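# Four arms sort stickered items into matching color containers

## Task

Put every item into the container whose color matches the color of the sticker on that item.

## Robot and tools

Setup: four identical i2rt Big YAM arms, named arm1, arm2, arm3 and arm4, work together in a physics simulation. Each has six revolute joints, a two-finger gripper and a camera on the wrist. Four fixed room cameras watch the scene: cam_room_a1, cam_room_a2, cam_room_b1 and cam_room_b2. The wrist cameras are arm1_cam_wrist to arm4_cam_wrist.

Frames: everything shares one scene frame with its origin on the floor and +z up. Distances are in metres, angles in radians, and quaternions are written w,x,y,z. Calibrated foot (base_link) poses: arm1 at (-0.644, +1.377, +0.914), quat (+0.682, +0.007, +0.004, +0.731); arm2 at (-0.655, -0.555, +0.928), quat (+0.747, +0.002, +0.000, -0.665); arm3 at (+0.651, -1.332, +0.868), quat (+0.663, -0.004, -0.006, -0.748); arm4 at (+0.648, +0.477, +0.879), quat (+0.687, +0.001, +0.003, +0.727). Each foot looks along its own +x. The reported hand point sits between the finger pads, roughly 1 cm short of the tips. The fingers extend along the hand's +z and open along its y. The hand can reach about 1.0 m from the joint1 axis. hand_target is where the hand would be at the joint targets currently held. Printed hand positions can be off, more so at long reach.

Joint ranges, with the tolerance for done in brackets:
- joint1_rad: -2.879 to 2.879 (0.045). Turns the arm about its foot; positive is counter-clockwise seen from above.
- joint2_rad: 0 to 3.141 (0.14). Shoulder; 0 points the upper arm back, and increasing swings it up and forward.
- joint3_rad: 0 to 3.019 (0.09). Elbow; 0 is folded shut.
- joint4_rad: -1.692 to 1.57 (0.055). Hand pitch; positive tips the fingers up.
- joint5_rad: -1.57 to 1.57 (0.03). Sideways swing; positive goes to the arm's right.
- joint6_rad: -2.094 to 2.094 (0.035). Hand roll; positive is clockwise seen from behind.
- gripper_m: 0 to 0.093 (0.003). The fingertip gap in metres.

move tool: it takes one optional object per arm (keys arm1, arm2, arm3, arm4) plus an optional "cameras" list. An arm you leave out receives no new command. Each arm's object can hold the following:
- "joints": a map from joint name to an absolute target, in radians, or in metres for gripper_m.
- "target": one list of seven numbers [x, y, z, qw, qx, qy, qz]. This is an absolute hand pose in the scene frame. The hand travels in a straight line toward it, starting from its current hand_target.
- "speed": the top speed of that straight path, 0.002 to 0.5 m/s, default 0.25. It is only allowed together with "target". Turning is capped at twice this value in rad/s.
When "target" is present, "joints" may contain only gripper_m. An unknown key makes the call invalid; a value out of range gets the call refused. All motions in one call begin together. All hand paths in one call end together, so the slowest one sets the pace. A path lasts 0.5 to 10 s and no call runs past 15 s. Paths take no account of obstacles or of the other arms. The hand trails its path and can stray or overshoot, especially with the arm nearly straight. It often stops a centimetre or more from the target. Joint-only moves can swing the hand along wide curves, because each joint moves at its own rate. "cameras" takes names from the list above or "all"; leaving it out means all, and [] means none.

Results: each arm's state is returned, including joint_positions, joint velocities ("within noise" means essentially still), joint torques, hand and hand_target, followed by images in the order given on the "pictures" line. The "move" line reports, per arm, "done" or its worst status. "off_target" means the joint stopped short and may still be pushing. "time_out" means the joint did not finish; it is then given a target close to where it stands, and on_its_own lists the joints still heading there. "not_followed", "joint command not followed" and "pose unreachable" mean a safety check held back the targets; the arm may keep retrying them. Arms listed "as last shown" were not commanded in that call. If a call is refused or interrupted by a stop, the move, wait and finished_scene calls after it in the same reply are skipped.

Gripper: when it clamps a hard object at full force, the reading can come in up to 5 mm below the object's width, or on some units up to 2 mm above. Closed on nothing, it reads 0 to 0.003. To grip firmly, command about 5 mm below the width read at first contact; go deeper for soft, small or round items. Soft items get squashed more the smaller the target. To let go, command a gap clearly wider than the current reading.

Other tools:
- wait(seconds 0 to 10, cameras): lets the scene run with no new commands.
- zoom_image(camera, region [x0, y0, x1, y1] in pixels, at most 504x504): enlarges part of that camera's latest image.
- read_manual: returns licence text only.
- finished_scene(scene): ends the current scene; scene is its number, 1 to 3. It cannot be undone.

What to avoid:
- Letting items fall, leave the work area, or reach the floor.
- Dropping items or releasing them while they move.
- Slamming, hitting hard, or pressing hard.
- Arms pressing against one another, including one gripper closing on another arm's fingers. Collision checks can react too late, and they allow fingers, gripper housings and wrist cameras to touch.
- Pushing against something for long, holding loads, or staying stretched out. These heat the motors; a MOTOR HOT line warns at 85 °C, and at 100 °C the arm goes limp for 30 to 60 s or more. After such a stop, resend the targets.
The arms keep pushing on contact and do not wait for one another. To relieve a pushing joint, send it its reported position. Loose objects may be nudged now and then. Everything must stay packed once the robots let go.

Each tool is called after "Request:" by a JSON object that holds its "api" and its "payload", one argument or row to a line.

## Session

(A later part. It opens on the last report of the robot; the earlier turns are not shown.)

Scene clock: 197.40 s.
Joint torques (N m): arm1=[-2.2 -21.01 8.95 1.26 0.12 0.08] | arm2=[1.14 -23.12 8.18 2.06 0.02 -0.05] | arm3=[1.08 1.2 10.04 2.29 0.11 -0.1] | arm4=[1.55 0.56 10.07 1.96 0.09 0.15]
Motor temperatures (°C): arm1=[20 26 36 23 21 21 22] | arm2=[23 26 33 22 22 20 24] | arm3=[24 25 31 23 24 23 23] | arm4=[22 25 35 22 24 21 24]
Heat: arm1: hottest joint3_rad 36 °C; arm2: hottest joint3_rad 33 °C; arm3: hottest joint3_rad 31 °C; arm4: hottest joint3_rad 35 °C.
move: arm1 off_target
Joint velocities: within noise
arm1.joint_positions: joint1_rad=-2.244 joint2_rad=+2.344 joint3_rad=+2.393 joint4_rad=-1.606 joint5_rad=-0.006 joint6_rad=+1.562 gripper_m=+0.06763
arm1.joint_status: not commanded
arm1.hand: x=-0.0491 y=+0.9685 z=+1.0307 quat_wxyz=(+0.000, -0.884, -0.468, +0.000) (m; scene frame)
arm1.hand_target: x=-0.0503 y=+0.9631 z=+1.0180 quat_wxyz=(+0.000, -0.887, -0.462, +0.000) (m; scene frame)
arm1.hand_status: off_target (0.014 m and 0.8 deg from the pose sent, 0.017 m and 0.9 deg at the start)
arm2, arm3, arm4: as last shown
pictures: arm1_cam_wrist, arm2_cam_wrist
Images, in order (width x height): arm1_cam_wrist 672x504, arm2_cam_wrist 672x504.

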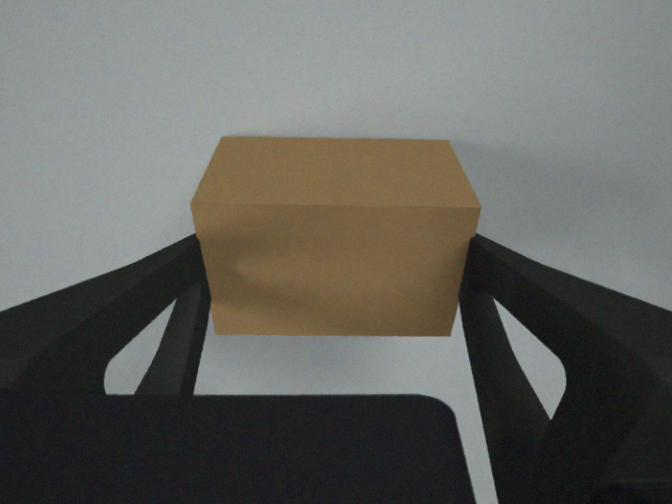

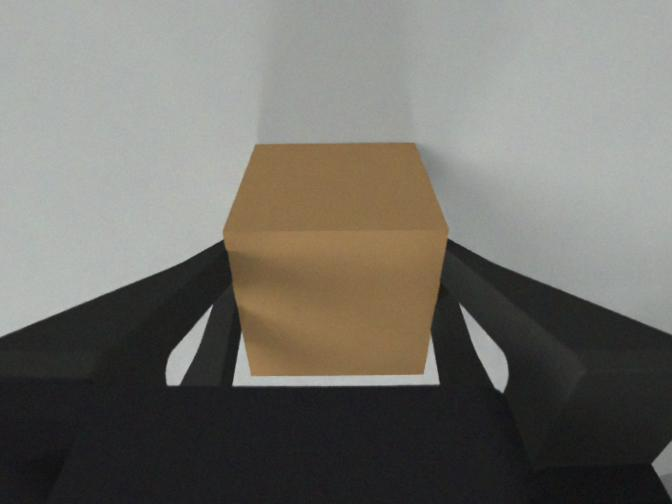

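Request:
{"api": "move", "payload": {
  "arm1": {"target":[-0.0495,0.965,1.026,0,0.887,0.462,0],"speed":0.06},
  "arm2": {"target":[-0.0443,-0.9205,1.029,0,0.265,0.964,0],"speed":0.06},
  "cameras": []
}}

Request:
{"api": "move", "payload": {
  "arm1": {"joints":{"gripper_m":0.093}},
  "arm2": {"joints":{"gripper_m":0.093}},
  "cameras": ["arm1_cam_wrist","arm2_cam_wrist"]
}}

Scene clock: 203.73 s.
Joint torques (N m): arm1=[-2.61 -20.72 10.41 0.58 0.09 0.11] | arm2=[0.91 -23.47 12.9 -0.03 0.02 -0.05] | arm3=[1.2 1.14 10.04 2.33 0.12 -0.1] | arm4=[1.2 0.79 10.25 1.92 0.08 0.17]
Motor temperatures (°C): arm1=[20 26 35 23 21 21 22] | arm2=[23 27 33 22 22 20 24] | arm3=[24 25 31 23 24 23 23] | arm4=[22 24 34 22 24 21 24]
Heat: arm1: hottest joint3_rad 35 °C; arm2: hottest joint3_rad 33 °C; arm3: hottest joint3_rad 31 °C; arm4: hottest joint3_rad 34 °C.
move: arm1 done; arm2 off_target
Joint velocities: within noise
arm1.joint_positions: joint1_rad=-2.244 joint2_rad=+2.344 joint3_rad=+2.393 joint4_rad=-1.606 joint5_rad=-0.006 joint6_rad=+1.562 gripper_m=+0.06763
arm1.joint_status: not commanded
arm1.hand: x=-0.0491 y=+0.9684 z=+1.0309 quat_wxyz=(+0.000, -0.884, -0.468, +0.000) (m; scene frame)
arm1.hand_target: x=-0.0496 y=+0.9649 z=+1.0261 quat_wxyz=(+0.000, -0.887, -0.462, +0.000) (m; scene frame)
arm1.hand_status: done (0.006 m and 0.8 deg from the pose sent, 0.006 m and 0.8 deg at the start)
arm2.joint_positions: joint1_rad=+0.915 joint2_rad=+2.288 joint3_rad=+2.254 joint4_rad=-1.511 joint5_rad=+0.003 joint6_rad=+0.012 gripper_m=+0.05295
arm2.joint_status: not commanded
arm2.hand: x=-0.0463 y=-0.9207 z=+1.0407 quat_wxyz=(-0.013, -0.272, -0.962, +0.003) (m; scene frame)
arm2.hand_target: x=-0.0447 y=-0.9204 z=+1.0288 quat_wxyz=(+0.000, -0.265, -0.964, +0.000) (m; scene frame)
arm2.hand_status: off_target (0.012 m and 1.7 deg from the pose sent, 0.012 m and 2.2 deg at the start)
arm3.joint_positions: joint1_rad=+1.691 joint2_rad=+0.352 joint3_rad=+0.450 joint4_rad=-0.767 joint5_rad=-0.002 joint6_rad=+0.005 gripper_m=+0.09398
arm3.joint_status: not commanded
arm3.hand: x=+0.9135 y=-1.3291 z=+1.0775 quat_wxyz=(-0.436, +0.001, -0.900, +0.004) (m; scene frame)
arm3.hand_target: x=+0.9158 y=-1.3296 z=+1.0812 quat_wxyz=(-0.445, +0.002, -0.896, +0.007) (m; scene frame)
arm3.hand_status: not commanded
arm4.joint_positions: joint1_rad=-1.636 joint2_rad=+0.356 joint3_rad=+0.441 joint4_rad=-0.770 joint5_rad=+0.001 joint6_rad=-0.011 gripper_m=+0.09398
arm4.joint_status: not commanded
arm4.hand: x=+0.9105 y=+0.4751 z=+1.0811 quat_wxyz=(-0.427, +0.001, -0.904, +0.006) (m; scene frame)
arm4.hand_target: x=+0.9141 y=+0.4768 z=+1.0913 quat_wxyz=(-0.442, -0.001, -0.897, +0.002) (m; scene frame)
arm4.hand_status: not commanded
pictures: none
No camera images: "cameras" was empty.

Scene clock: 204.30 s.
Joint torques (N m): arm1=[-2.08 -20.37 10.71 0.66 0.09 0.1] | arm2=[0.85 -23.3 12.85 0.21 0.02 -0.06] | arm3=[1.14 1.32 10.06 2.26 0.11 -0.1] | arm4=[1.03 0.62 10.11 1.88 0.07 0.13]
Motor temperatures (°C): arm1=[20 26 35 23 21 21 22] | arm2=[23 27 33 22 22 20 24] | arm3=[24 25 31 23 24 23 23] | arm4=[22 24 34 22 24 21 24]
Heat: arm1: hottest joint3_rad 35 °C; arm2: hottest joint3_rad 33 °C; arm3: hottest joint3_rad 31 °C; arm4: hottest joint3_rad 34 °C.
move: arm1 done; arm2 done
Joint velocities: within noise
arm1.joint_positions: joint1_rad=-2.244 joint2_rad=+2.344 joint3_rad=+2.390 joint4_rad=-1.606 joint5_rad=-0.007 joint6_rad=+1.565 gripper_m=+0.09297
arm1.joint_status: all done
arm1.hand: x=-0.0497 y=+0.9689 z=+1.0291 quat_wxyz=(+0.002, -0.884, -0.467, +0.001) (m; scene frame)
arm1.hand_target: x=-0.0495 y=+0.9650 z=+1.0259 quat_wxyz=(+0.000, -0.887, -0.462, +0.000) (m; scene frame)
arm1.hand_status: not commanded
arm2.joint_positions: joint1_rad=+0.915 joint2_rad=+2.289 joint3_rad=+2.254 joint4_rad=-1.518 joint5_rad=+0.003 joint6_rad=+0.012 gripper_m=+0.09293
arm2.joint_status: all done
arm2.hand: x=-0.0478 y=-0.9197 z=+1.0398 quat_wxyz=(-0.009, -0.272, -0.962, +0.002) (m; scene frame)
arm2.hand_target: x=-0.0447 y=-0.9204 z=+1.0290 quat_wxyz=(+0.000, -0.265, -0.964, +0.000) (m; scene frame)
arm2.hand_status: not commanded
arm3, arm4: as last shown
pictures: arm1_cam_wrist, arm2_cam_wrist
Images, in order (width x height): arm1_cam_wrist 672x504, arm2_cam_wrist 672x504.

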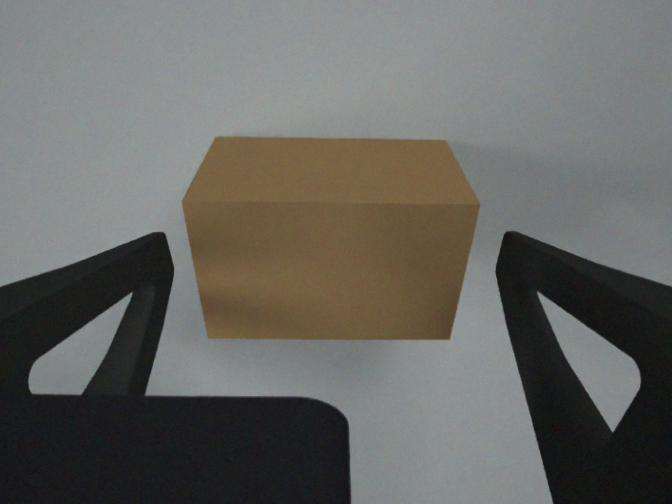

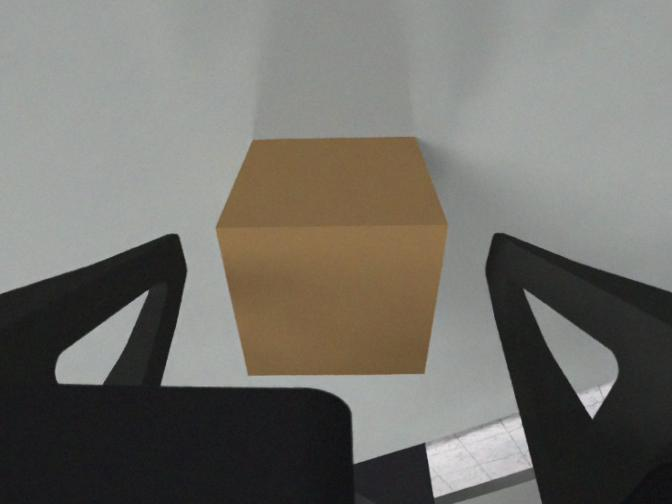

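Request:
{"api": "move", "payload": {
  "arm1": {"target":[-0.044,0.961,1.075,0,0.887,0.462,0],"speed":0.06},
  "arm2": {"target":[-0.043,-0.921,1.075,0,0.265,0.964,0],"speed":0.06},
  "cameras": ["arm1_cam_wrist","arm2_cam_wrist"]
}}

Scene clock: 209.73 s.
Joint torques (N m): arm1=[-2.26 -20.84 15.72 -0.18 0.08 0.15] | arm2=[0.97 -22.95 15.19 0.17 0.02 -0.04] | arm3=[1.14 1.2 10.03 2.28 0.11 -0.11] | arm4=[1.44 0.62 10.21 1.88 0.04 0.12]
Motor temperatures (°C): arm1=[20 26 35 23 21 21 22] | arm2=[23 27 33 22 22 20 24] | arm3=[24 25 31 23 24 23 23] | arm4=[22 24 34 22 24 21 24]
Heat: arm1: hottest joint3_rad 35 °C; arm2: hottest joint3_rad 33 °C; arm3: hottest joint3_rad 31 °C; arm4: hottest joint3_rad 34 °C.
move: arm1 off_target; arm2 off_target
Joint velocities: within noise
arm1.joint_positions: joint1_rad=-2.244 joint2_rad=+2.353 joint3_rad=+2.471 joint4_rad=-1.686 joint5_rad=-0.007 joint6_rad=+1.565 gripper_m=+0.09297
arm1.joint_status: not commanded
arm1.hand: x=-0.0512 y=+0.9701 z=+1.0538 quat_wxyz=(+0.005, -0.884, -0.467, +0.003) (m; scene frame)
arm1.hand_target: x=-0.0454 y=+0.9619 z=+1.0748 quat_wxyz=(-0.016, -0.887, -0.462, -0.008) (m; scene frame)
arm1.hand_status: off_target (0.024 m and 1.0 deg from the pose sent, 0.047 m and 0.7 deg at the start; a joint's target at an end of its range on 25 of 41 steps)
arm2.joint_positions: joint1_rad=+0.915 joint2_rad=+2.289 joint3_rad=+2.361 joint4_rad=-1.644 joint5_rad=+0.003 joint6_rad=+0.012 gripper_m=+0.09293
arm2.joint_status: not commanded
arm2.hand: x=-0.0526 y=-0.9171 z=+1.0806 quat_wxyz=(+0.001, -0.272, -0.962, -0.001) (m; scene frame)
arm2.hand_target: x=-0.0436 y=-0.9207 z=+1.0749 quat_wxyz=(-0.001, -0.265, -0.964, +0.000) (m; scene frame)
arm2.hand_status: off_target (0.012 m and 0.8 deg from the pose sent, 0.035 m and 1.3 deg at the start)
arm3, arm4: as last shown
pictures: arm1_cam_wrist, arm2_cam_wrist
Images, in order (width x height): arm1_cam_wrist 672x504, arm2_cam_wrist 672x504.

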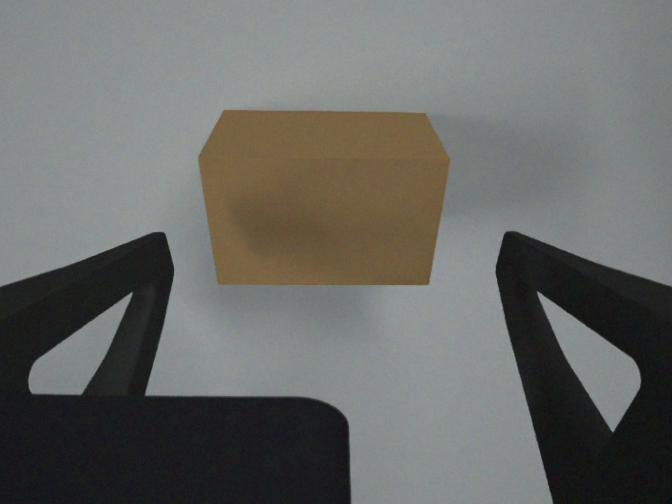

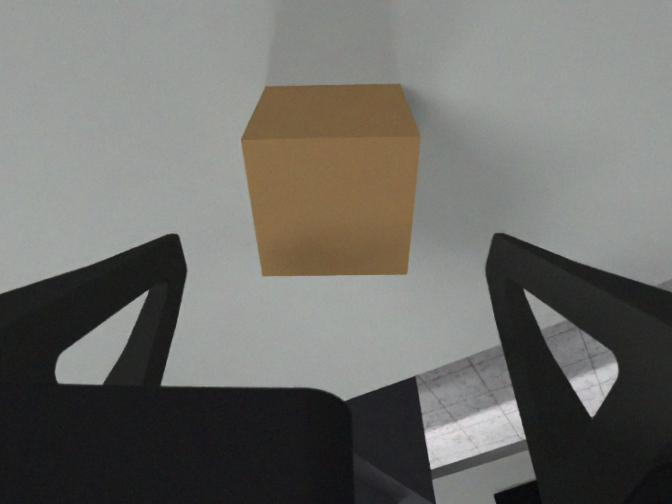

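Request:
{"api": "move", "payload": {
  "arm1": {"target":[-0.046,0.962,1.115,0,0.887,0.462,0],"speed":0.08},
  "arm2": {"target":[-0.329,-0.749,1.13,0,0.265,0.964,0],"speed":0.2},
  "cameras": ["arm1_cam_wrist"]
}}

Scene clock: 215.50 s.
Joint torques (N m): arm1=[-2.32 -23.18 15.72 0.14 0.12 0.1] | arm2=[1.38 -11.58 9.52 0.4 0.02 0.01] | arm3=[1.2 1.32 10.06 2.32 0.11 -0.11] | arm4=[1.32 0.26 10.19 1.89 0.07 0.15]
Motor temperatures (°C): arm1=[20 27 36 23 21 21 22] | arm2=[23 28 33 22 22 20 24] | arm3=[24 25 31 23 24 23 23] | arm4=[22 24 34 22 24 21 24]
Heat: arm1: hottest joint3_rad 36 °C; arm2: hottest joint3_rad 33 °C; arm3: hottest joint3_rad 31 °C; arm4: hottest joint3_rad 34 °C.
move: arm1 off_target; arm2 done
Joint velocities: within noise
arm1.joint_positions: joint1_rad=-2.244 joint2_rad=+2.330 joint3_rad=+2.471 joint4_rad=-1.686 joint5_rad=-0.007 joint6_rad=+1.565 gripper_m=+0.09297
arm1.joint_status: not commanded
arm1.hand: x=-0.0514 y=+0.9705 z=+1.0702 quat_wxyz=(-0.005, -0.884, -0.467, -0.003) (m; scene frame)
arm1.hand_target: x=-0.0483 y=+0.9636 z=+1.1142 quat_wxyz=(-0.040, -0.886, -0.462, -0.021) (m; scene frame)
arm1.hand_status: off_target (0.046 m and 1.0 deg from the pose sent, 0.062 m and 1.0 deg at the start; a joint's target at an end of its range on 65 of 68 steps)
arm2.joint_positions: joint1_rad=+0.915 joint2_rad=+1.344 joint3_rad=+1.181 joint4_rad=-1.386 joint5_rad=+0.003 joint6_rad=+0.012 gripper_m=+0.09293
arm2.joint_status: not commanded
arm2.hand: x=-0.3254 y=-0.7543 z=+1.1351 quat_wxyz=(-0.011, -0.272, -0.962, +0.002) (m; scene frame)
arm2.hand_target: x=-0.3290 y=-0.7491 z=+1.1300 quat_wxyz=(+0.000, -0.265, -0.964, +0.000) (m; scene frame)
arm2.hand_status: done (0.008 m and 1.5 deg from the pose sent, 0.327 m and 0.8 deg at the start)
arm3, arm4: as last shown
pictures: arm1_cam_wrist
Images, in order (width x height): arm1_cam_wrist 672x504.

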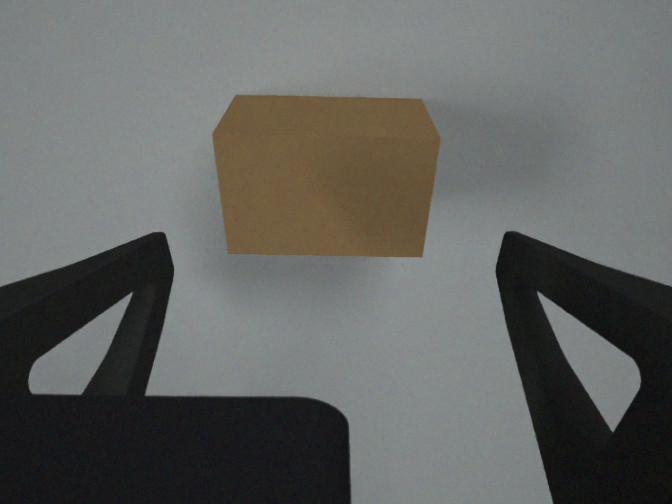

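Request:
{"api": "move", "payload": {
  "arm1": {"target":[-0.33,1.16,1.15,0,0.887,0.462,0],"speed":0.2},
  "arm2": {"joints":{"joint2_rad":0.5,"joint3_rad":0.6,"joint4_rad":-1.0}},
  "arm3": {"joints":{"joint1_rad":-1.985,"joint5_rad":0,"joint6_rad":0}},
  "arm4": {"joints":{"joint1_rad":0.904,"joint5_rad":0,"joint6_rad":0}},
  "cameras": ["arm1_cam_wrist"]
}}

Request:
{"api": "move", "payload": {
  "arm1": {"joints":{"joint2_rad":0.5,"joint3_rad":0.6,"joint4_rad":-1.0,"joint6_rad":0}},
  "arm3": {"target":[0.29,-1.118,1.14,0.1119,-0.8740,0.2399,0.4075],"speed":0.2},
  "arm4": {"target":[0.30,0.72,1.14,0.1267,-0.8646,0.2718,0.4032],"speed":0.2},
  "cameras": []
}}

Request:
{"api": "move", "payload": {
  "arm3": {"target":[0.034,-0.978,1.13,0.1119,-0.8740,0.2399,0.4075],"speed":0.2},
  "arm4": {"target":[0.030,0.922,1.13,0.1267,-0.8646,0.2718,0.4032],"speed":0.2},
  "cameras": ["arm3_cam_wrist","arm4_cam_wrist"]
}}

Scene clock: 227.60 s.
Joint torques (N m): arm1=[-2.02 -7.41 10.59 0.06 0.12 0.09] | arm2=[1.38 -1.03 10.71 2.8 0.02 -0.01] | arm3=[0.67 1.2 10.06 2.14 -0.04 -0.1] | arm4=[0.97 0.85 10.14 1.74 0.11 0.15]
Motor temperatures (°C): arm1=[20 27 36 23 21 21 22] | arm2=[23 27 33 22 22 20 23] | arm3=[24 25 31 23 24 23 23] | arm4=[22 24 34 22 24 21 24]
Heat: arm1: hottest joint3_rad 36 °C; arm2: hottest joint3_rad 33 °C; arm3: hottest joint3_rad 31 °C; arm4: hottest joint3_rad 34 °C.
move: arm1 done; arm2 done; arm3 done; arm4 done
Joint velocities: within noise
arm1.joint_positions: joint1_rad=-2.244 joint2_rad=+1.324 joint3_rad=+1.247 joint4_rad=-1.478 joint5_rad=-0.007 joint6_rad=+1.565 gripper_m=+0.09297
arm1.joint_status: not commanded
arm1.hand: x=-0.3270 y=+1.1614 z=+1.1478 quat_wxyz=(-0.001, -0.884, -0.467, +0.000) (m; scene frame)
arm1.hand_target: x=-0.3300 y=+1.1600 z=+1.1500 quat_wxyz=(+0.000, -0.887, -0.462, +0.000) (m; scene frame)
arm1.hand_status: done (0.004 m and 0.7 deg from the pose sent, 0.346 m and 1.0 deg at the start)
arm2.joint_positions: joint1_rad=+0.915 joint2_rad=+0.504 joint3_rad=+0.613 joint4_rad=-1.019 joint5_rad=+0.003 joint6_rad=+0.012 gripper_m=+0.09293
arm2.joint_status: all done
arm2.hand: x=-0.4384 y=-0.6868 z=+1.1483 quat_wxyz=(-0.313, -0.258, -0.910, +0.084) (m; scene frame)
arm2.hand_target: x=-0.4363 y=-0.6861 z=+1.1453 quat_wxyz=(-0.318, -0.252, -0.910, +0.086) (m; scene frame)
arm2.hand_status: not commanded
arm3.joint_positions: joint1_rad=-1.975 joint2_rad=+0.352 joint3_rad=+0.450 joint4_rad=-0.763 joint5_rad=+0.001 joint6_rad=+0.004 gripper_m=+0.09402
arm3.joint_status: all done
arm3.hand: x=+0.4231 y=-1.1960 z=+1.0759 quat_wxyz=(+0.108, -0.869, +0.238, +0.421) (m; scene frame)
arm3.hand_target: x=+0.4229 y=-1.1931 z=+1.0788 quat_wxyz=(+0.112, -0.865, +0.240, +0.426) (m; scene frame)
arm3.hand_status: not commanded
arm4.joint_positions: joint1_rad=+0.902 joint2_rad=+0.356 joint3_rad=+0.441 joint4_rad=-0.766 joint5_rad=-0.001 joint6_rad=-0.011 gripper_m=+0.09401
arm4.joint_status: all done
arm4.hand: x=+0.4345 y=+0.6290 z=+1.0834 quat_wxyz=(-0.129, +0.861, -0.268, -0.411) (m; scene frame)
arm4.hand_target: x=+0.4318 y=+0.6304 z=+1.0930 quat_wxyz=(-0.131, +0.854, -0.270, -0.425) (m; scene frame)
arm4.hand_status: not commanded
pictures: arm1_cam_wrist
Images, in order (width x height): arm1_cam_wrist 672x504.

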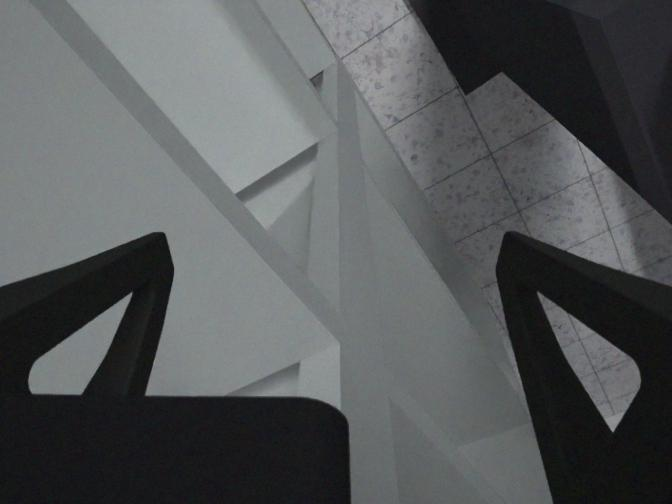

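Scene clock: 229.23 s.
Joint torques (N m): arm1=[-2.49 1.96 12.23 2.06 0.02 -0.06] | arm2=[1.26 -1.14 10.69 2.77 0.02 0] | arm3=[1.9 -5.54 14.26 2.06 0.12 -0.05] | arm4=[1.44 -5.77 12.86 1.8 0.23 0.13]
Motor temperatures (°C): arm1=[20 27 36 23 21 21 22] | arm2=[23 27 33 22 22 20 23] | arm3=[24 25 31 23 24 23 23] | arm4=[22 24 35 22 24 21 24]
Heat: arm1: hottest joint3_rad 36 °C; arm2: hottest joint3_rad 33 °C; arm3: hottest joint3_rad 31 °C; arm4: hottest joint3_rad 35 °C.
move: arm1 done; arm3 off_target; arm4 off_target
Joint velocities: within noise
arm1.joint_positions: joint1_rad=-2.244 joint2_rad=+0.503 joint3_rad=+0.594 joint4_rad=-1.018 joint5_rad=-0.007 joint6_rad=+0.008 gripper_m=+0.09300
arm1.joint_status: all done
arm1.hand: x=-0.4337 y=+1.2348 z=+1.1209 quat_wxyz=(-0.296, -0.285, -0.907, +0.091) (m; scene frame)
arm1.hand_target: x=-0.4313 y=+1.2309 z=+1.1276 quat_wxyz=(-0.307, -0.283, -0.903, +0.097) (m; scene frame)
arm1.hand_status: not commanded
arm2: as last shown
arm3.joint_positions: joint1_rad=-1.975 joint2_rad=+0.917 joint3_rad=+0.760 joint4_rad=-0.598 joint5_rad=+0.019 joint6_rad=+0.004 gripper_m=+0.09402
arm3.joint_status: not commanded
arm3.hand: x=+0.3050 y=-1.1236 z=+1.1085 quat_wxyz=(+0.105, -0.886, +0.246, +0.379) (m; scene frame)
arm3.hand_target: x=+0.2917 y=-1.1189 z=+1.1399 quat_wxyz=(+0.112, -0.874, +0.240, +0.407) (m; scene frame)
arm3.hand_status: off_target (0.035 m and 3.7 deg from the pose sent, 0.167 m and 1.7 deg at the start)
arm4.joint_positions: joint1_rad=+0.906 joint2_rad=+0.946 joint3_rad=+0.745 joint4_rad=-0.559 joint5_rad=+0.006 joint6_rad=-0.009 gripper_m=+0.09401
arm4.joint_status: not commanded
arm4.hand: x=+0.3153 y=+0.7126 z=+1.1112 quat_wxyz=(-0.120, +0.877, -0.274, -0.376) (m; scene frame)
arm4.hand_target: x=+0.3015 y=+0.7190 z=+1.1402 quat_wxyz=(-0.127, +0.865, -0.272, -0.403) (m; scene frame)
arm4.hand_status: off_target (0.033 m and 3.5 deg from the pose sent, 0.172 m and 1.1 deg at the start)
pictures: none
No camera images: "cameras" was empty.

Scene clock: 231.57 s.
Joint torques (N m): arm1=[-2.67 1.96 12.15 1.99 0.01 -0.1] | arm2=[1.32 -1.14 10.7 2.8 0.03 0] | arm3=[2.55 -18.32 14.43 1.14 0.11 -0.02] | arm4=[0.15 -20.37 13.31 0.76 -0.07 0]
Motor temperatures (°C): arm1=[20 27 36 23 21 21 22] | arm2=[23 27 33 22 22 20 23] | arm3=[24 25 31 23 24 23 23] | arm4=[22 24 35 22 24 21 24]
Heat: arm1: hottest joint3_rad 36 °C; arm2: hottest joint3_rad 33 °C; arm3: hottest joint3_rad 31 °C; arm4: hottest joint3_rad 35 °C.
move: arm3 off_target; arm4 off_target
Joint velocities: within noise
arm1, arm2: as last shown
arm3.joint_positions: joint1_rad=-1.974 joint2_rad=+1.703 joint3_rad=+1.469 joint4_rad=-0.495 joint5_rad=+0.025 joint6_rad=+0.004 gripper_m=+0.09402
arm3.joint_status: not commanded
arm3.hand: x=+0.0521 y=-0.9769 z=+1.1068 quat_wxyz=(+0.110, -0.881, +0.246, +0.390) (m; scene frame)
arm3.hand_target: x=+0.0353 y=-0.9788 z=+1.1302 quat_wxyz=(+0.112, -0.874, +0.240, +0.408) (m; scene frame)
arm3.hand_status: off_target (0.029 m and 2.3 deg from the pose sent, 0.308 m and 3.7 deg at the start)
arm4.joint_positions: joint1_rad=+0.899 joint2_rad=+1.844 joint3_rad=+1.635 joint4_rad=-0.514 joint5_rad=-0.003 joint6_rad=-0.009 gripper_m=+0.09401
arm4.joint_status: not commanded
arm4.hand: x=+0.0386 y=+0.9095 z=+1.1154 quat_wxyz=(-0.123, +0.869, -0.272, -0.394) (m; scene frame)
arm4.hand_target: x=+0.0311 y=+0.9215 z=+1.1301 quat_wxyz=(-0.127, +0.864, -0.272, -0.404) (m; scene frame)
arm4.hand_status: off_target (0.021 m and 1.3 deg from the pose sent, 0.354 m and 3.5 deg at the start)
pictures: arm3_cam_wrist, arm4_cam_wrist
Images, in order (width x height): arm3_cam_wrist 672x504, arm4_cam_wrist 672x504.

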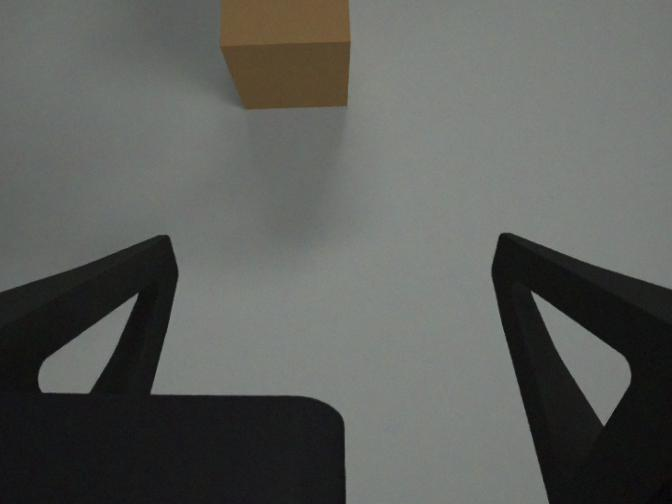

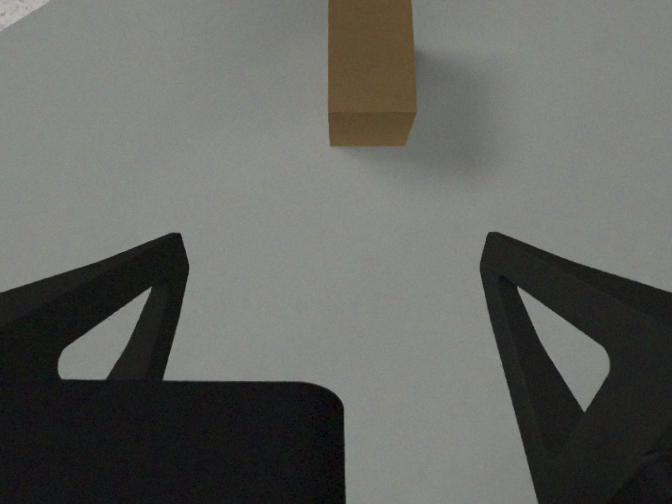

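Request:
{"api": "move", "payload": {
  "arm3": {"target":[-0.018,-0.968,1.112,0.1119,-0.8740,0.2399,0.4075],"speed":0.12},
  "arm4": {"target":[0.006,0.956,1.110,0.1267,-0.8646,0.2718,0.4032],"speed":0.12},
  "cameras": ["arm3_cam_wrist","arm4_cam_wrist"]
}}

Scene clock: 242.67 s.
Joint torques (N m): arm1=[-1.85 1.85 12 1.94 0.02 -0.08] | arm2=[1.38 -1.03 10.66 2.77 0.02 0] | arm3=[2.26 -20.89 14.53 1.25 0.15 0.03] | arm4=[1.08 -22.07 13.52 0.87 -0.08 -0.07]
Motor temperatures (°C): arm1=[20 26 37 23 21 21 22] | arm2=[23 26 34 22 22 20 23] | arm3=[24 25 32 23 24 23 23] | arm4=[22 24 38 22 24 21 24]
Heat: arm1: hottest joint3_rad 37 °C; arm2: hottest joint3_rad 34 °C; arm3: hottest joint3_rad 32 °C; arm4: hottest joint3_rad 38 °C.
move: arm3 off_target; arm4 off_target
Joint velocities: within noise
arm1, arm2: as last shown
arm3.joint_positions: joint1_rad=-1.943 joint2_rad=+1.845 joint3_rad=+1.615 joint4_rad=-0.504 joint5_rad=+0.045 joint6_rad=+0.018 gripper_m=+0.09402
arm3.joint_status: not commanded
arm3.hand: x=-0.0009 y=-0.9689 z=+1.0866 quat_wxyz=(+0.110, -0.883, +0.242, +0.388) (m; scene frame)
arm3.hand_target: x=-0.0166 y=-0.9690 z=+1.1121 quat_wxyz=(+0.112, -0.874, +0.240, +0.408) (m; scene frame)
arm3.hand_status: off_target (0.031 m and 2.5 deg from the pose sent, 0.071 m and 2.3 deg at the start)
arm4.joint_positions: joint1_rad=+0.875 joint2_rad=+1.959 joint3_rad=+1.758 joint4_rad=-0.522 joint5_rad=-0.019 joint6_rad=-0.013 gripper_m=+0.09401
arm4.joint_status: not commanded
arm4.hand: x=+0.0161 y=+0.9455 z=+1.0965 quat_wxyz=(-0.121, +0.868, -0.278, -0.394) (m; scene frame)
arm4.hand_target: x=+0.0070 y=+0.9554 z=+1.1102 quat_wxyz=(-0.127, +0.864, -0.272, -0.404) (m; scene frame)
arm4.hand_status: off_target (0.020 m and 1.5 deg from the pose sent, 0.057 m and 1.3 deg at the start)
pictures: arm3_cam_wrist, arm4_cam_wrist
Images, in order (width x height): arm3_cam_wrist 672x504, arm4_cam_wrist 672x504.

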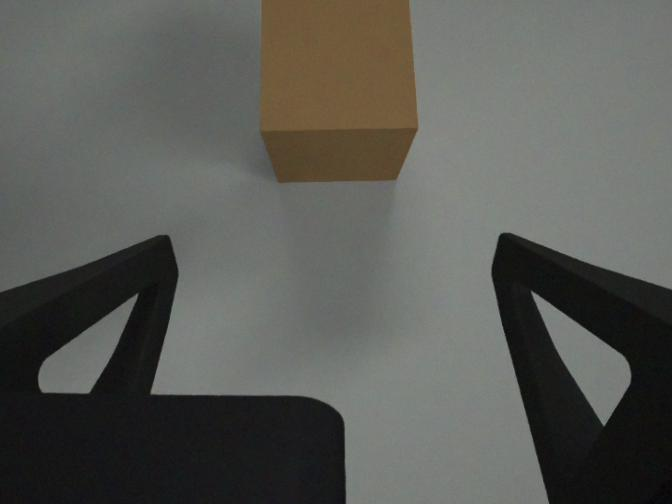

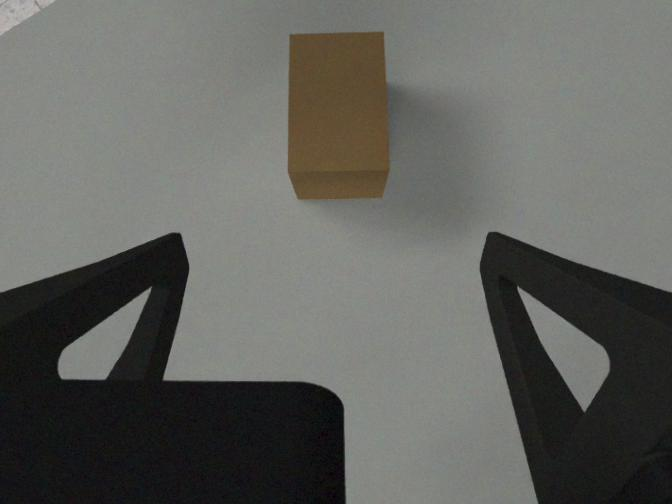

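Request:
{"api": "move", "payload": {
  "arm3": {"target":[-0.077,-0.912,1.046,0.1119,-0.8740,0.2399,0.4075],"speed":0.12},
  "arm4": {"target":[-0.061,0.997,1.034,0.1267,-0.8646,0.2718,0.4032],"speed":0.12},
  "cameras": ["arm3_cam_wrist","arm4_cam_wrist"]
}}

Scene clock: 256.43 s.
Joint torques (N m): arm1=[-2.14 2.02 12.04 2.11 0.01 0.01] | arm2=[1.32 -1.08 10.73 2.78 0.03 0] | arm3=[0.62 -23.47 14.43 1.94 -0.06 -0.13] | arm4=[0.97 -25.23 13.34 1.44 0.18 -0.04]
Motor temperatures (°C): arm1=[20 26 37 23 21 21 22] | arm2=[23 26 34 22 22 20 23] | arm3=[24 26 34 23 24 23 23] | arm4=[22 25 42 22 24 21 24]
Heat: arm1: hottest joint3_rad 37 °C; arm2: hottest joint3_rad 34 °C; arm3: hottest joint3_rad 34 °C; arm4: hottest joint3_rad 42 °C.
move: arm3 off_target; arm4 off_target
Joint velocities: within noise
arm1, arm2: as last shown
arm3.joint_positions: joint1_rad=-1.951 joint2_rad=+2.087 joint3_rad=+1.839 joint4_rad=-0.492 joint5_rad=+0.026 joint6_rad=+0.012 gripper_m=+0.09402
arm3.joint_status: not commanded
arm3.hand: x=-0.0658 y=-0.9314 z=+1.0276 quat_wxyz=(+0.103, -0.885, +0.240, +0.386) (m; scene frame)
arm3.hand_target: x=-0.0751 y=-0.9131 z=+1.0463 quat_wxyz=(+0.112, -0.874, +0.240, +0.408) (m; scene frame)
arm3.hand_status: off_target (0.029 m and 2.9 deg from the pose sent, 0.103 m and 2.5 deg at the start)
arm4.joint_positions: joint1_rad=+0.875 joint2_rad=+2.227 joint3_rad=+2.017 joint4_rad=-0.522 joint5_rad=-0.019 joint6_rad=-0.013 gripper_m=+0.09401
arm4.joint_status: not commanded
arm4.hand: x=-0.0456 y=+0.9909 z=+1.0261 quat_wxyz=(-0.120, +0.869, -0.279, -0.390) (m; scene frame)
arm4.hand_target: x=-0.0599 y=+0.9961 z=+1.0343 quat_wxyz=(-0.127, +0.864, -0.272, -0.404) (m; scene frame)
arm4.hand_status: off_target (0.018 m and 1.9 deg from the pose sent, 0.112 m and 1.5 deg at the start)
pictures: arm3_cam_wrist, arm4_cam_wrist
Images, in order (width x height): arm3_cam_wrist 672x504, arm4_cam_wrist 672x504.

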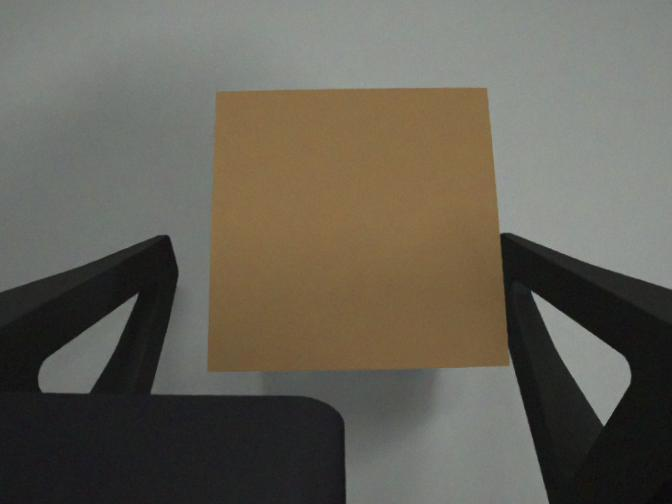

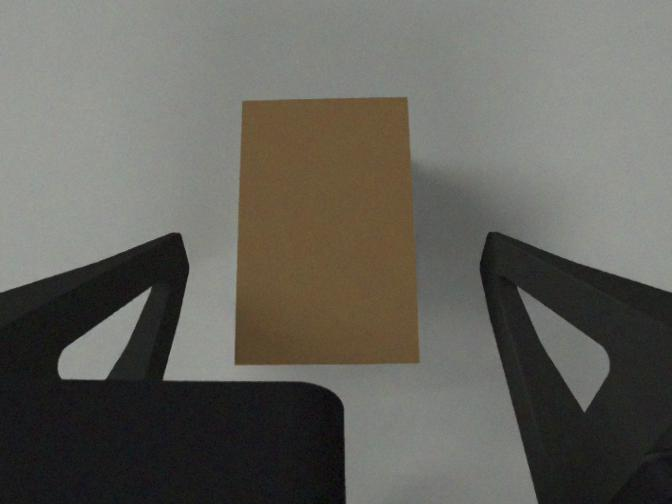

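Request:
{"api": "move", "payload": {
  "arm3": {"joints":{"gripper_m":0.04}},
  "arm4": {"joints":{"gripper_m":0.028}},
  "cameras": ["arm3_cam_wrist","arm4_cam_wrist"]
}}

Request:
{"api": "move", "payload": {
  "arm3": {"target":[-0.060,-0.920,1.11,0.1119,-0.8740,0.2399,0.4075],"speed":0.1},
  "arm4": {"target":[-0.045,0.990,1.10,0.1267,-0.8646,0.2718,0.4032],"speed":0.1},
  "cameras": ["arm3_cam_wrist","arm4_cam_wrist"]
}}

Scene clock: 261.73 s.
Joint torques (N m): arm1=[-2.49 2.37 12.14 2.03 -0.01 -0.07] | arm2=[1.32 -1.08 10.69 2.78 0.03 0.01] | arm3=[0.56 -23.71 14.5 1.95 -0.03 -0.11] | arm4=[1.96 -25.29 13.2 1.36 0.2 0.01]
Motor temperatures (°C): arm1=[20 25 37 23 21 21 22] | arm2=[23 26 34 22 22 20 23] | arm3=[24 26 34 23 24 23 23] | arm4=[22 25 42 22 24 21 24]
Heat: arm1: hottest joint3_rad 37 °C; arm2: hottest joint3_rad 34 °C; arm3: hottest joint3_rad 34 °C; arm4: hottest joint3_rad 42 °C.
move: arm3 off_target; arm4 off_target
Joint velocities: within noise
arm1, arm2: as last shown
arm3.joint_positions: joint1_rad=-1.951 joint2_rad=+2.087 joint3_rad=+1.839 joint4_rad=-0.492 joint5_rad=+0.025 joint6_rad=+0.011 gripper_m=+0.05321
arm3.joint_status: gripper_m off_target (ended at +0.05324, target +0.04000)
arm3.hand: x=-0.0657 y=-0.9313 z=+1.0276 quat_wxyz=(+0.103, -0.885, +0.239, +0.386) (m; scene frame)
arm3.hand_target: x=-0.0751 y=-0.9130 z=+1.0463 quat_wxyz=(+0.112, -0.874, +0.240, +0.408) (m; scene frame)
arm3.hand_status: not commanded
arm4.joint_positions: joint1_rad=+0.875 joint2_rad=+2.227 joint3_rad=+2.018 joint4_rad=-0.522 joint5_rad=-0.019 joint6_rad=-0.013 gripper_m=+0.04424
arm4.joint_status: gripper_m off_target (ended at +0.04427, target +0.02800)
arm4.hand: x=-0.0457 y=+0.9910 z=+1.0263 quat_wxyz=(-0.120, +0.869, -0.279, -0.390) (m; scene frame)
arm4.hand_target: x=-0.0599 y=+0.9961 z=+1.0342 quat_wxyz=(-0.127, +0.864, -0.272, -0.404) (m; scene frame)
arm4.hand_status: not commanded
pictures: arm3_cam_wrist, arm4_cam_wrist
Images, in order (width x height): arm3_cam_wrist 672x504, arm4_cam_wrist 672x504.

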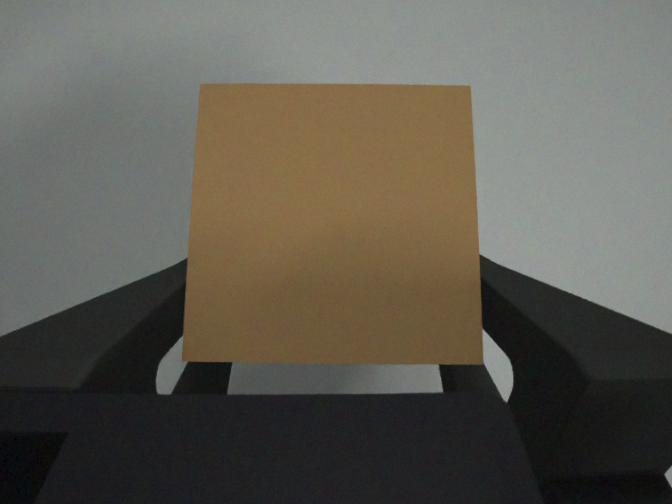

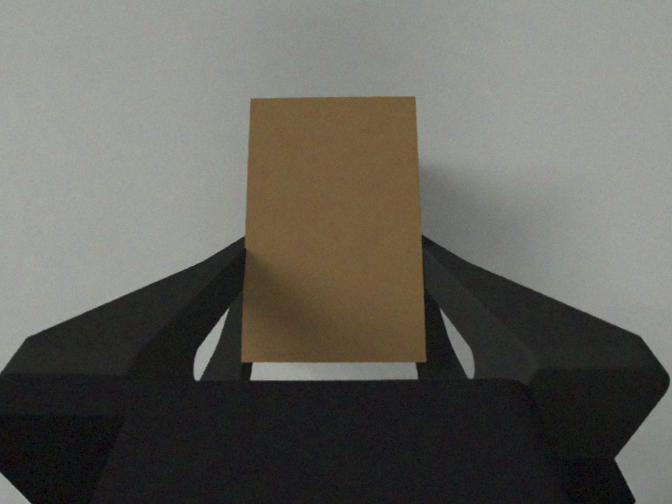

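Scene clock: 263.23 s.
Joint torques (N m): arm1=[-2.61 1.85 12.18 2.22 0.03 0] | arm2=[1.26 -1.2 10.7 2.77 0.03 0.01] | arm3=[0.5 -26.4 14.74 1.22 -0.05 -0.12] | arm4=[1.03 -29.45 13.42 0.81 0.05 -0.05]
Motor temperatures (°C): arm1=[20 25 37 23 21 21 22] | arm2=[23 26 34 22 22 20 23] | arm3=[24 26 34 23 24 23 23] | arm4=[22 25 42 22 24 21 25]
Heat: arm1: hottest joint3_rad 37 °C; arm2: hottest joint3_rad 34 °C; arm3: hottest joint3_rad 34 °C; arm4: hottest joint3_rad 42 °C.
move: arm3 off_target; arm4 off_target
Joint velocities: within noise
arm1, arm2: as last shown
arm3.joint_positions: joint1_rad=-1.951 joint2_rad=+2.034 joint3_rad=+1.863 joint4_rad=-0.588 joint5_rad=+0.025 joint6_rad=+0.011 gripper_m=+0.05321
arm3.joint_status: not commanded
arm3.hand: x=-0.0543 y=-0.9370 z=+1.0657 quat_wxyz=(+0.101, -0.889, +0.240, +0.378) (m; scene frame)
arm3.hand_target: x=-0.0576 y=-0.9215 z=+1.1099 quat_wxyz=(+0.112, -0.874, +0.240, +0.408) (m; scene frame)
arm3.hand_status: off_target (0.048 m and 4.0 deg from the pose sent, 0.083 m and 2.9 deg at the start)
arm4.joint_positions: joint1_rad=+0.875 joint2_rad=+2.189 joint3_rad=+2.034 joint4_rad=-0.615 joint5_rad=-0.019 joint6_rad=-0.013 gripper_m=+0.04424
arm4.joint_status: not commanded
arm4.hand: x=-0.0354 y=+0.9835 z=+1.0505 quat_wxyz=(-0.115, +0.876, -0.281, -0.374) (m; scene frame)
arm4.hand_target: x=-0.0429 y=+0.9884 z=+1.1000 quat_wxyz=(-0.127, +0.864, -0.272, -0.404) (m; scene frame)
arm4.hand_status: off_target (0.051 m and 4.0 deg from the pose sent, 0.074 m and 1.9 deg at the start)
pictures: arm3_cam_wrist, arm4_cam_wrist
Images, in order (width x height): arm3_cam_wrist 672x504, arm4_cam_wrist 672x504.

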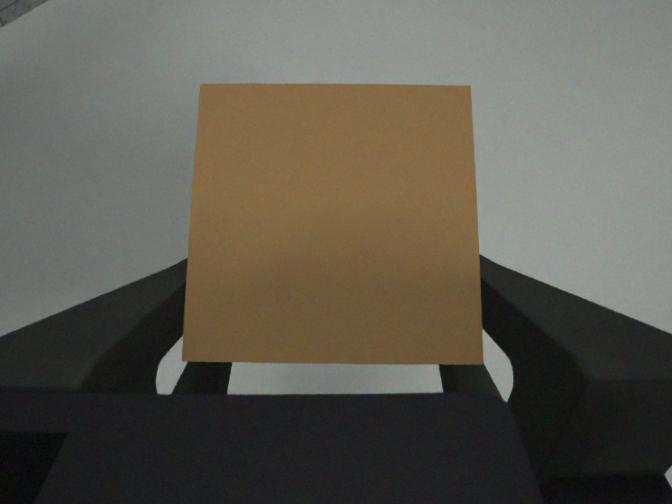

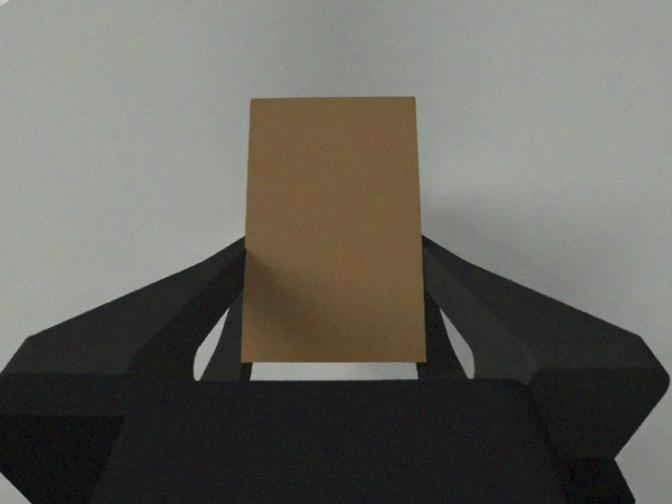

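Request:
{"api": "move", "payload": {
  "arm3": {"target":[0.30,-1.124,1.16,0.1119,-0.8740,0.2399,0.4075],"speed":0.2},
  "arm4": {"target":[0.33,0.705,1.16,0.1267,-0.8646,0.2718,0.4032],"speed":0.2},
  "cameras": ["arm3_cam_wrist","arm4_cam_wrist"]
}}

Request:
{"api": "move", "payload": {
  "arm3": {"joints":{"joint2_rad":0.5,"joint3_rad":0.6,"joint4_rad":-0.8,"joint5_rad":0,"joint6_rad":0}},
  "arm4": {"joints":{"joint2_rad":0.5,"joint3_rad":0.6,"joint4_rad":-0.8,"joint5_rad":0,"joint6_rad":0}},
  "cameras": []
}}

Request:
{"api": "move", "payload": {
  "arm3": {"joints":{"joint1_rad":0.97}},
  "arm4": {"joints":{"joint1_rad":-1.096}},
  "cameras": ["arm3_cam_wrist","arm4_cam_wrist"]
}}

Scene clock: 283.73 s.
Joint torques (N m): arm1=[-2.2 2.02 12.07 2.09 0.03 -0.03] | arm2=[1.26 -1.26 10.7 2.76 0.02 0] | arm3=[0.32 -5.3 9.89 1.37 -0.04 -0.11] | arm4=[1.49 -4.31 9.85 0.9 0.2 0.11]
Motor temperatures (°C): arm1=[20 25 37 23 21 21 21] | arm2=[23 25 34 22 22 20 23] | arm3=[24 26 36 23 24 23 24] | arm4=[22 26 41 22 24 21 25]
Heat: arm1: hottest joint3_rad 37 °C; arm2: hottest joint3_rad 34 °C; arm3: hottest joint3_rad 36 °C; arm4: hottest joint3_rad 41 °C.
move: arm3 done; arm4 done
Joint velocities: within noise
arm1, arm2: as last shown
arm3.joint_positions: joint1_rad=-1.951 joint2_rad=+0.882 joint3_rad=+0.849 joint4_rad=-0.650 joint5_rad=+0.025 joint6_rad=+0.011 gripper_m=+0.05321
arm3.joint_status: not commanded
arm3.hand: x=+0.2968 y=-1.1282 z=+1.1629 quat_wxyz=(+0.109, -0.873, +0.237, +0.412) (m; scene frame)
arm3.hand_target: x=+0.2999 y=-1.1241 z=+1.1600 quat_wxyz=(+0.112, -0.874, +0.240, +0.407) (m; scene frame)
arm3.hand_status: done (0.006 m and 0.7 deg from the pose sent, 0.412 m and 4.0 deg at the start)
arm4.joint_positions: joint1_rad=+0.888 joint2_rad=+0.843 joint3_rad=+0.789 joint4_rad=-0.635 joint5_rad=-0.007 joint6_rad=-0.013 gripper_m=+0.04424
arm4.joint_status: not commanded
arm4.hand: x=+0.3313 y=+0.7073 z=+1.1612 quat_wxyz=(-0.129, +0.862, -0.272, -0.407) (m; scene frame)
arm4.hand_target: x=+0.3301 y=+0.7050 z=+1.1599 quat_wxyz=(-0.127, +0.865, -0.272, -0.403) (m; scene frame)
arm4.hand_status: done (0.003 m and 0.6 deg from the pose sent, 0.472 m and 4.0 deg at the start)
pictures: arm3_cam_wrist, arm4_cam_wrist
Images, in order (width x height): arm3_cam_wrist 672x504, arm4_cam_wrist 672x504.

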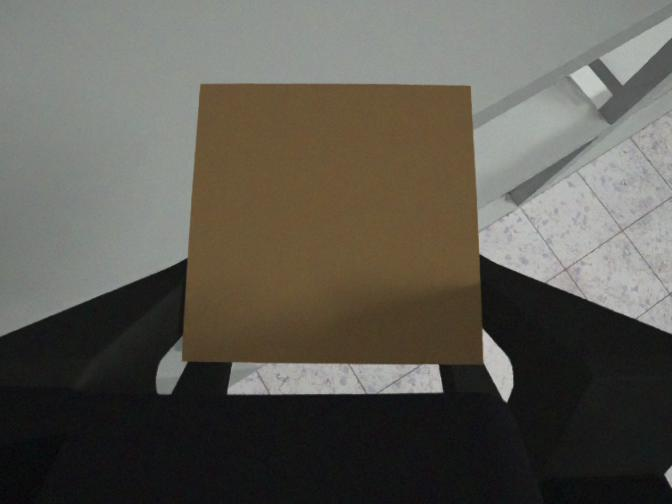

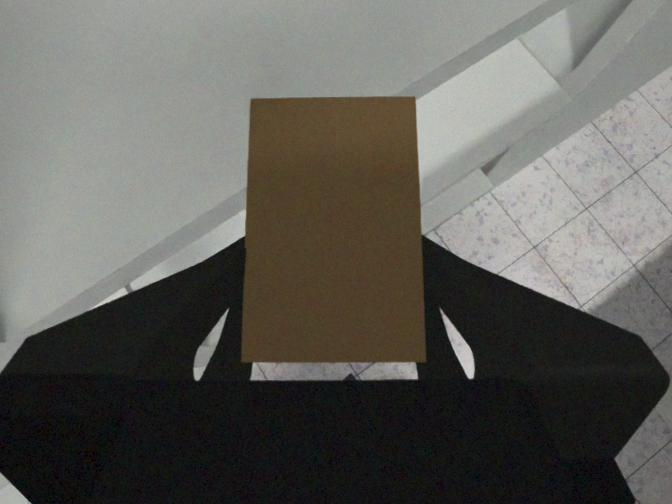

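Scene clock: 284.80 s.
Joint torques (N m): arm1=[-2.49 2.43 12.03 1.87 0.02 -0.05] | arm2=[1.32 -1.14 10.71 2.8 0.02 0] | arm3=[0.38 0.03 10.3 1.58 -0.09 -0.12] | arm4=[1.38 0.32 10.73 1.07 0.22 0.15]
Motor temperatures (°C): arm1=[20 25 37 23 21 21 21] | arm2=[23 25 34 22 22 20 23] | arm3=[24 26 36 23 24 23 24] | arm4=[22 26 41 22 24 21 25]
Heat: arm1: hottest joint3_rad 37 °C; arm2: hottest joint3_rad 34 °C; arm3: hottest joint3_rad 36 °C; arm4: hottest joint3_rad 41 °C.
move: arm3 done; arm4 done
Joint velocities: within noise
arm1: as last shown
arm2.joint_positions: joint1_rad=+0.915 joint2_rad=+0.504 joint3_rad=+0.613 joint4_rad=-1.019 joint5_rad=+0.003 joint6_rad=+0.012 gripper_m=+0.09293
arm2.joint_status: not commanded
arm2.hand: x=-0.4384 y=-0.6868 z=+1.1483 quat_wxyz=(-0.313, -0.258, -0.910, +0.084) (m; scene frame)
arm2.hand_target: x=-0.4363 y=-0.6861 z=+1.1453 quat_wxyz=(-0.318, -0.252, -0.910, +0.086) (m; scene frame)
arm2.hand_status: not commanded
arm3.joint_positions: joint1_rad=-1.952 joint2_rad=+0.496 joint3_rad=+0.598 joint4_rad=-0.802 joint5_rad=+0.002 joint6_rad=+0.007 gripper_m=+0.05320
arm3.joint_status: all done
arm3.hand: x=+0.3977 y=-1.1883 z=+1.1161 quat_wxyz=(+0.098, -0.878, +0.232, +0.406) (m; scene frame)
arm3.hand_target: x=+0.3983 y=-1.1849 z=+1.1167 quat_wxyz=(+0.102, -0.878, +0.234, +0.406) (m; scene frame)
arm3.hand_status: not commanded
arm4.joint_positions: joint1_rad=+0.889 joint2_rad=+0.496 joint3_rad=+0.583 joint4_rad=-0.796 joint5_rad=-0.004 joint6_rad=-0.012 gripper_m=+0.04424
arm4.joint_status: all done
arm4.hand: x=+0.4152 y=+0.6468 z=+1.1231 quat_wxyz=(-0.127, +0.866, -0.275, -0.399) (m; scene frame)
arm4.hand_target: x=+0.4127 y=+0.6466 z=+1.1311 quat_wxyz=(-0.126, +0.863, -0.277, -0.403) (m; scene frame)
arm4.hand_status: not commanded
pictures: none
No camera images: "cameras" was empty.

Scene clock: 287.13 s.
Joint torques (N m): arm1=[-2.32 3.02 12.22 2.11 0.03 -0.06] | arm2=[1.2 -0.97 10.7 2.78 0.03 0] | arm3=[1.9 0.56 10.22 1.66 0.12 -0.11] | arm4=[0.62 0.09 10.74 1.09 0.04 0.14]
Motor temperatures (°C): arm1=[20 25 37 23 21 21 21] | arm2=[23 25 34 22 22 20 23] | arm3=[24 26 36 23 24 23 24] | arm4=[22 26 41 22 24 21 26]
Heat: arm1: hottest joint3_rad 37 °C; arm2: hottest joint3_rad 34 °C; arm3: hottest joint3_rad 36 °C; arm4: hottest joint3_rad 41 °C.
move: arm3 done; arm4 done
Joint velocities: within noise
arm1.joint_positions: joint1_rad=-2.244 joint2_rad=+0.503 joint3_rad=+0.594 joint4_rad=-1.018 joint5_rad=-0.007 joint6_rad=+0.008 gripper_m=+0.09300
arm1.joint_status: not commanded
arm1.hand: x=-0.4337 y=+1.2348 z=+1.1209 quat_wxyz=(-0.296, -0.285, -0.907, +0.091) (m; scene frame)
arm1.hand_target: x=-0.4313 y=+1.2309 z=+1.1276 quat_wxyz=(-0.307, -0.283, -0.903, +0.097) (m; scene frame)
arm1.hand_status: not commanded
arm2: as last shown
arm3.joint_positions: joint1_rad=+0.960 joint2_rad=+0.496 joint3_rad=+0.598 joint4_rad=-0.802 joint5_rad=-0.002 joint6_rad=+0.006 gripper_m=+0.05320
arm3.joint_status: all done
arm3.hand: x=+0.8657 y=-1.5214 z=+1.1212 quat_wxyz=(-0.397, -0.324, -0.845, +0.154) (m; scene frame)
arm3.hand_target: x=+0.8682 y=-1.5202 z=+1.1219 quat_wxyz=(-0.397, -0.317, -0.847, +0.155) (m; scene frame)
arm3.hand_status: not commanded
arm4.joint_positions: joint1_rad=-1.094 joint2_rad=+0.496 joint3_rad=+0.583 joint4_rad=-0.796 joint5_rad=+0.001 joint6_rad=-0.011 gripper_m=+0.04427
arm4.joint_status: all done
arm4.hand: x=+0.8976 y=+0.6241 z=+1.1209 quat_wxyz=(-0.401, +0.244, -0.876, -0.107) (m; scene frame)
arm4.hand_target: x=+0.8995 y=+0.6248 z=+1.1288 quat_wxyz=(-0.404, +0.238, -0.876, -0.110) (m; scene frame)
arm4.hand_status: not commanded
pictures: arm3_cam_wrist, arm4_cam_wrist
Images, in order (width x height): arm3_cam_wrist 672x504, arm4_cam_wrist 672x504.

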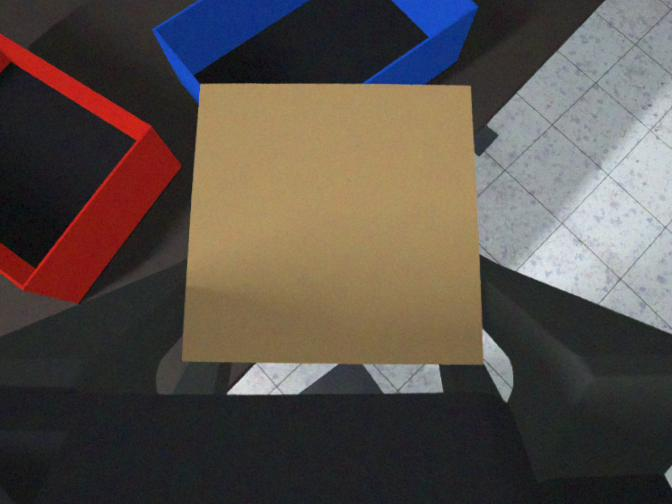

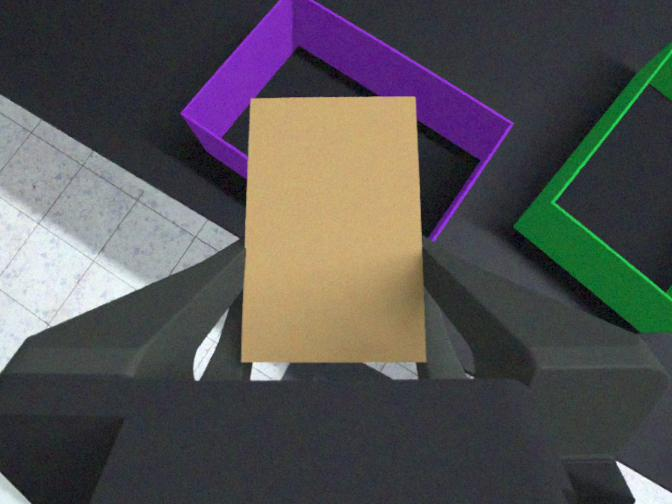

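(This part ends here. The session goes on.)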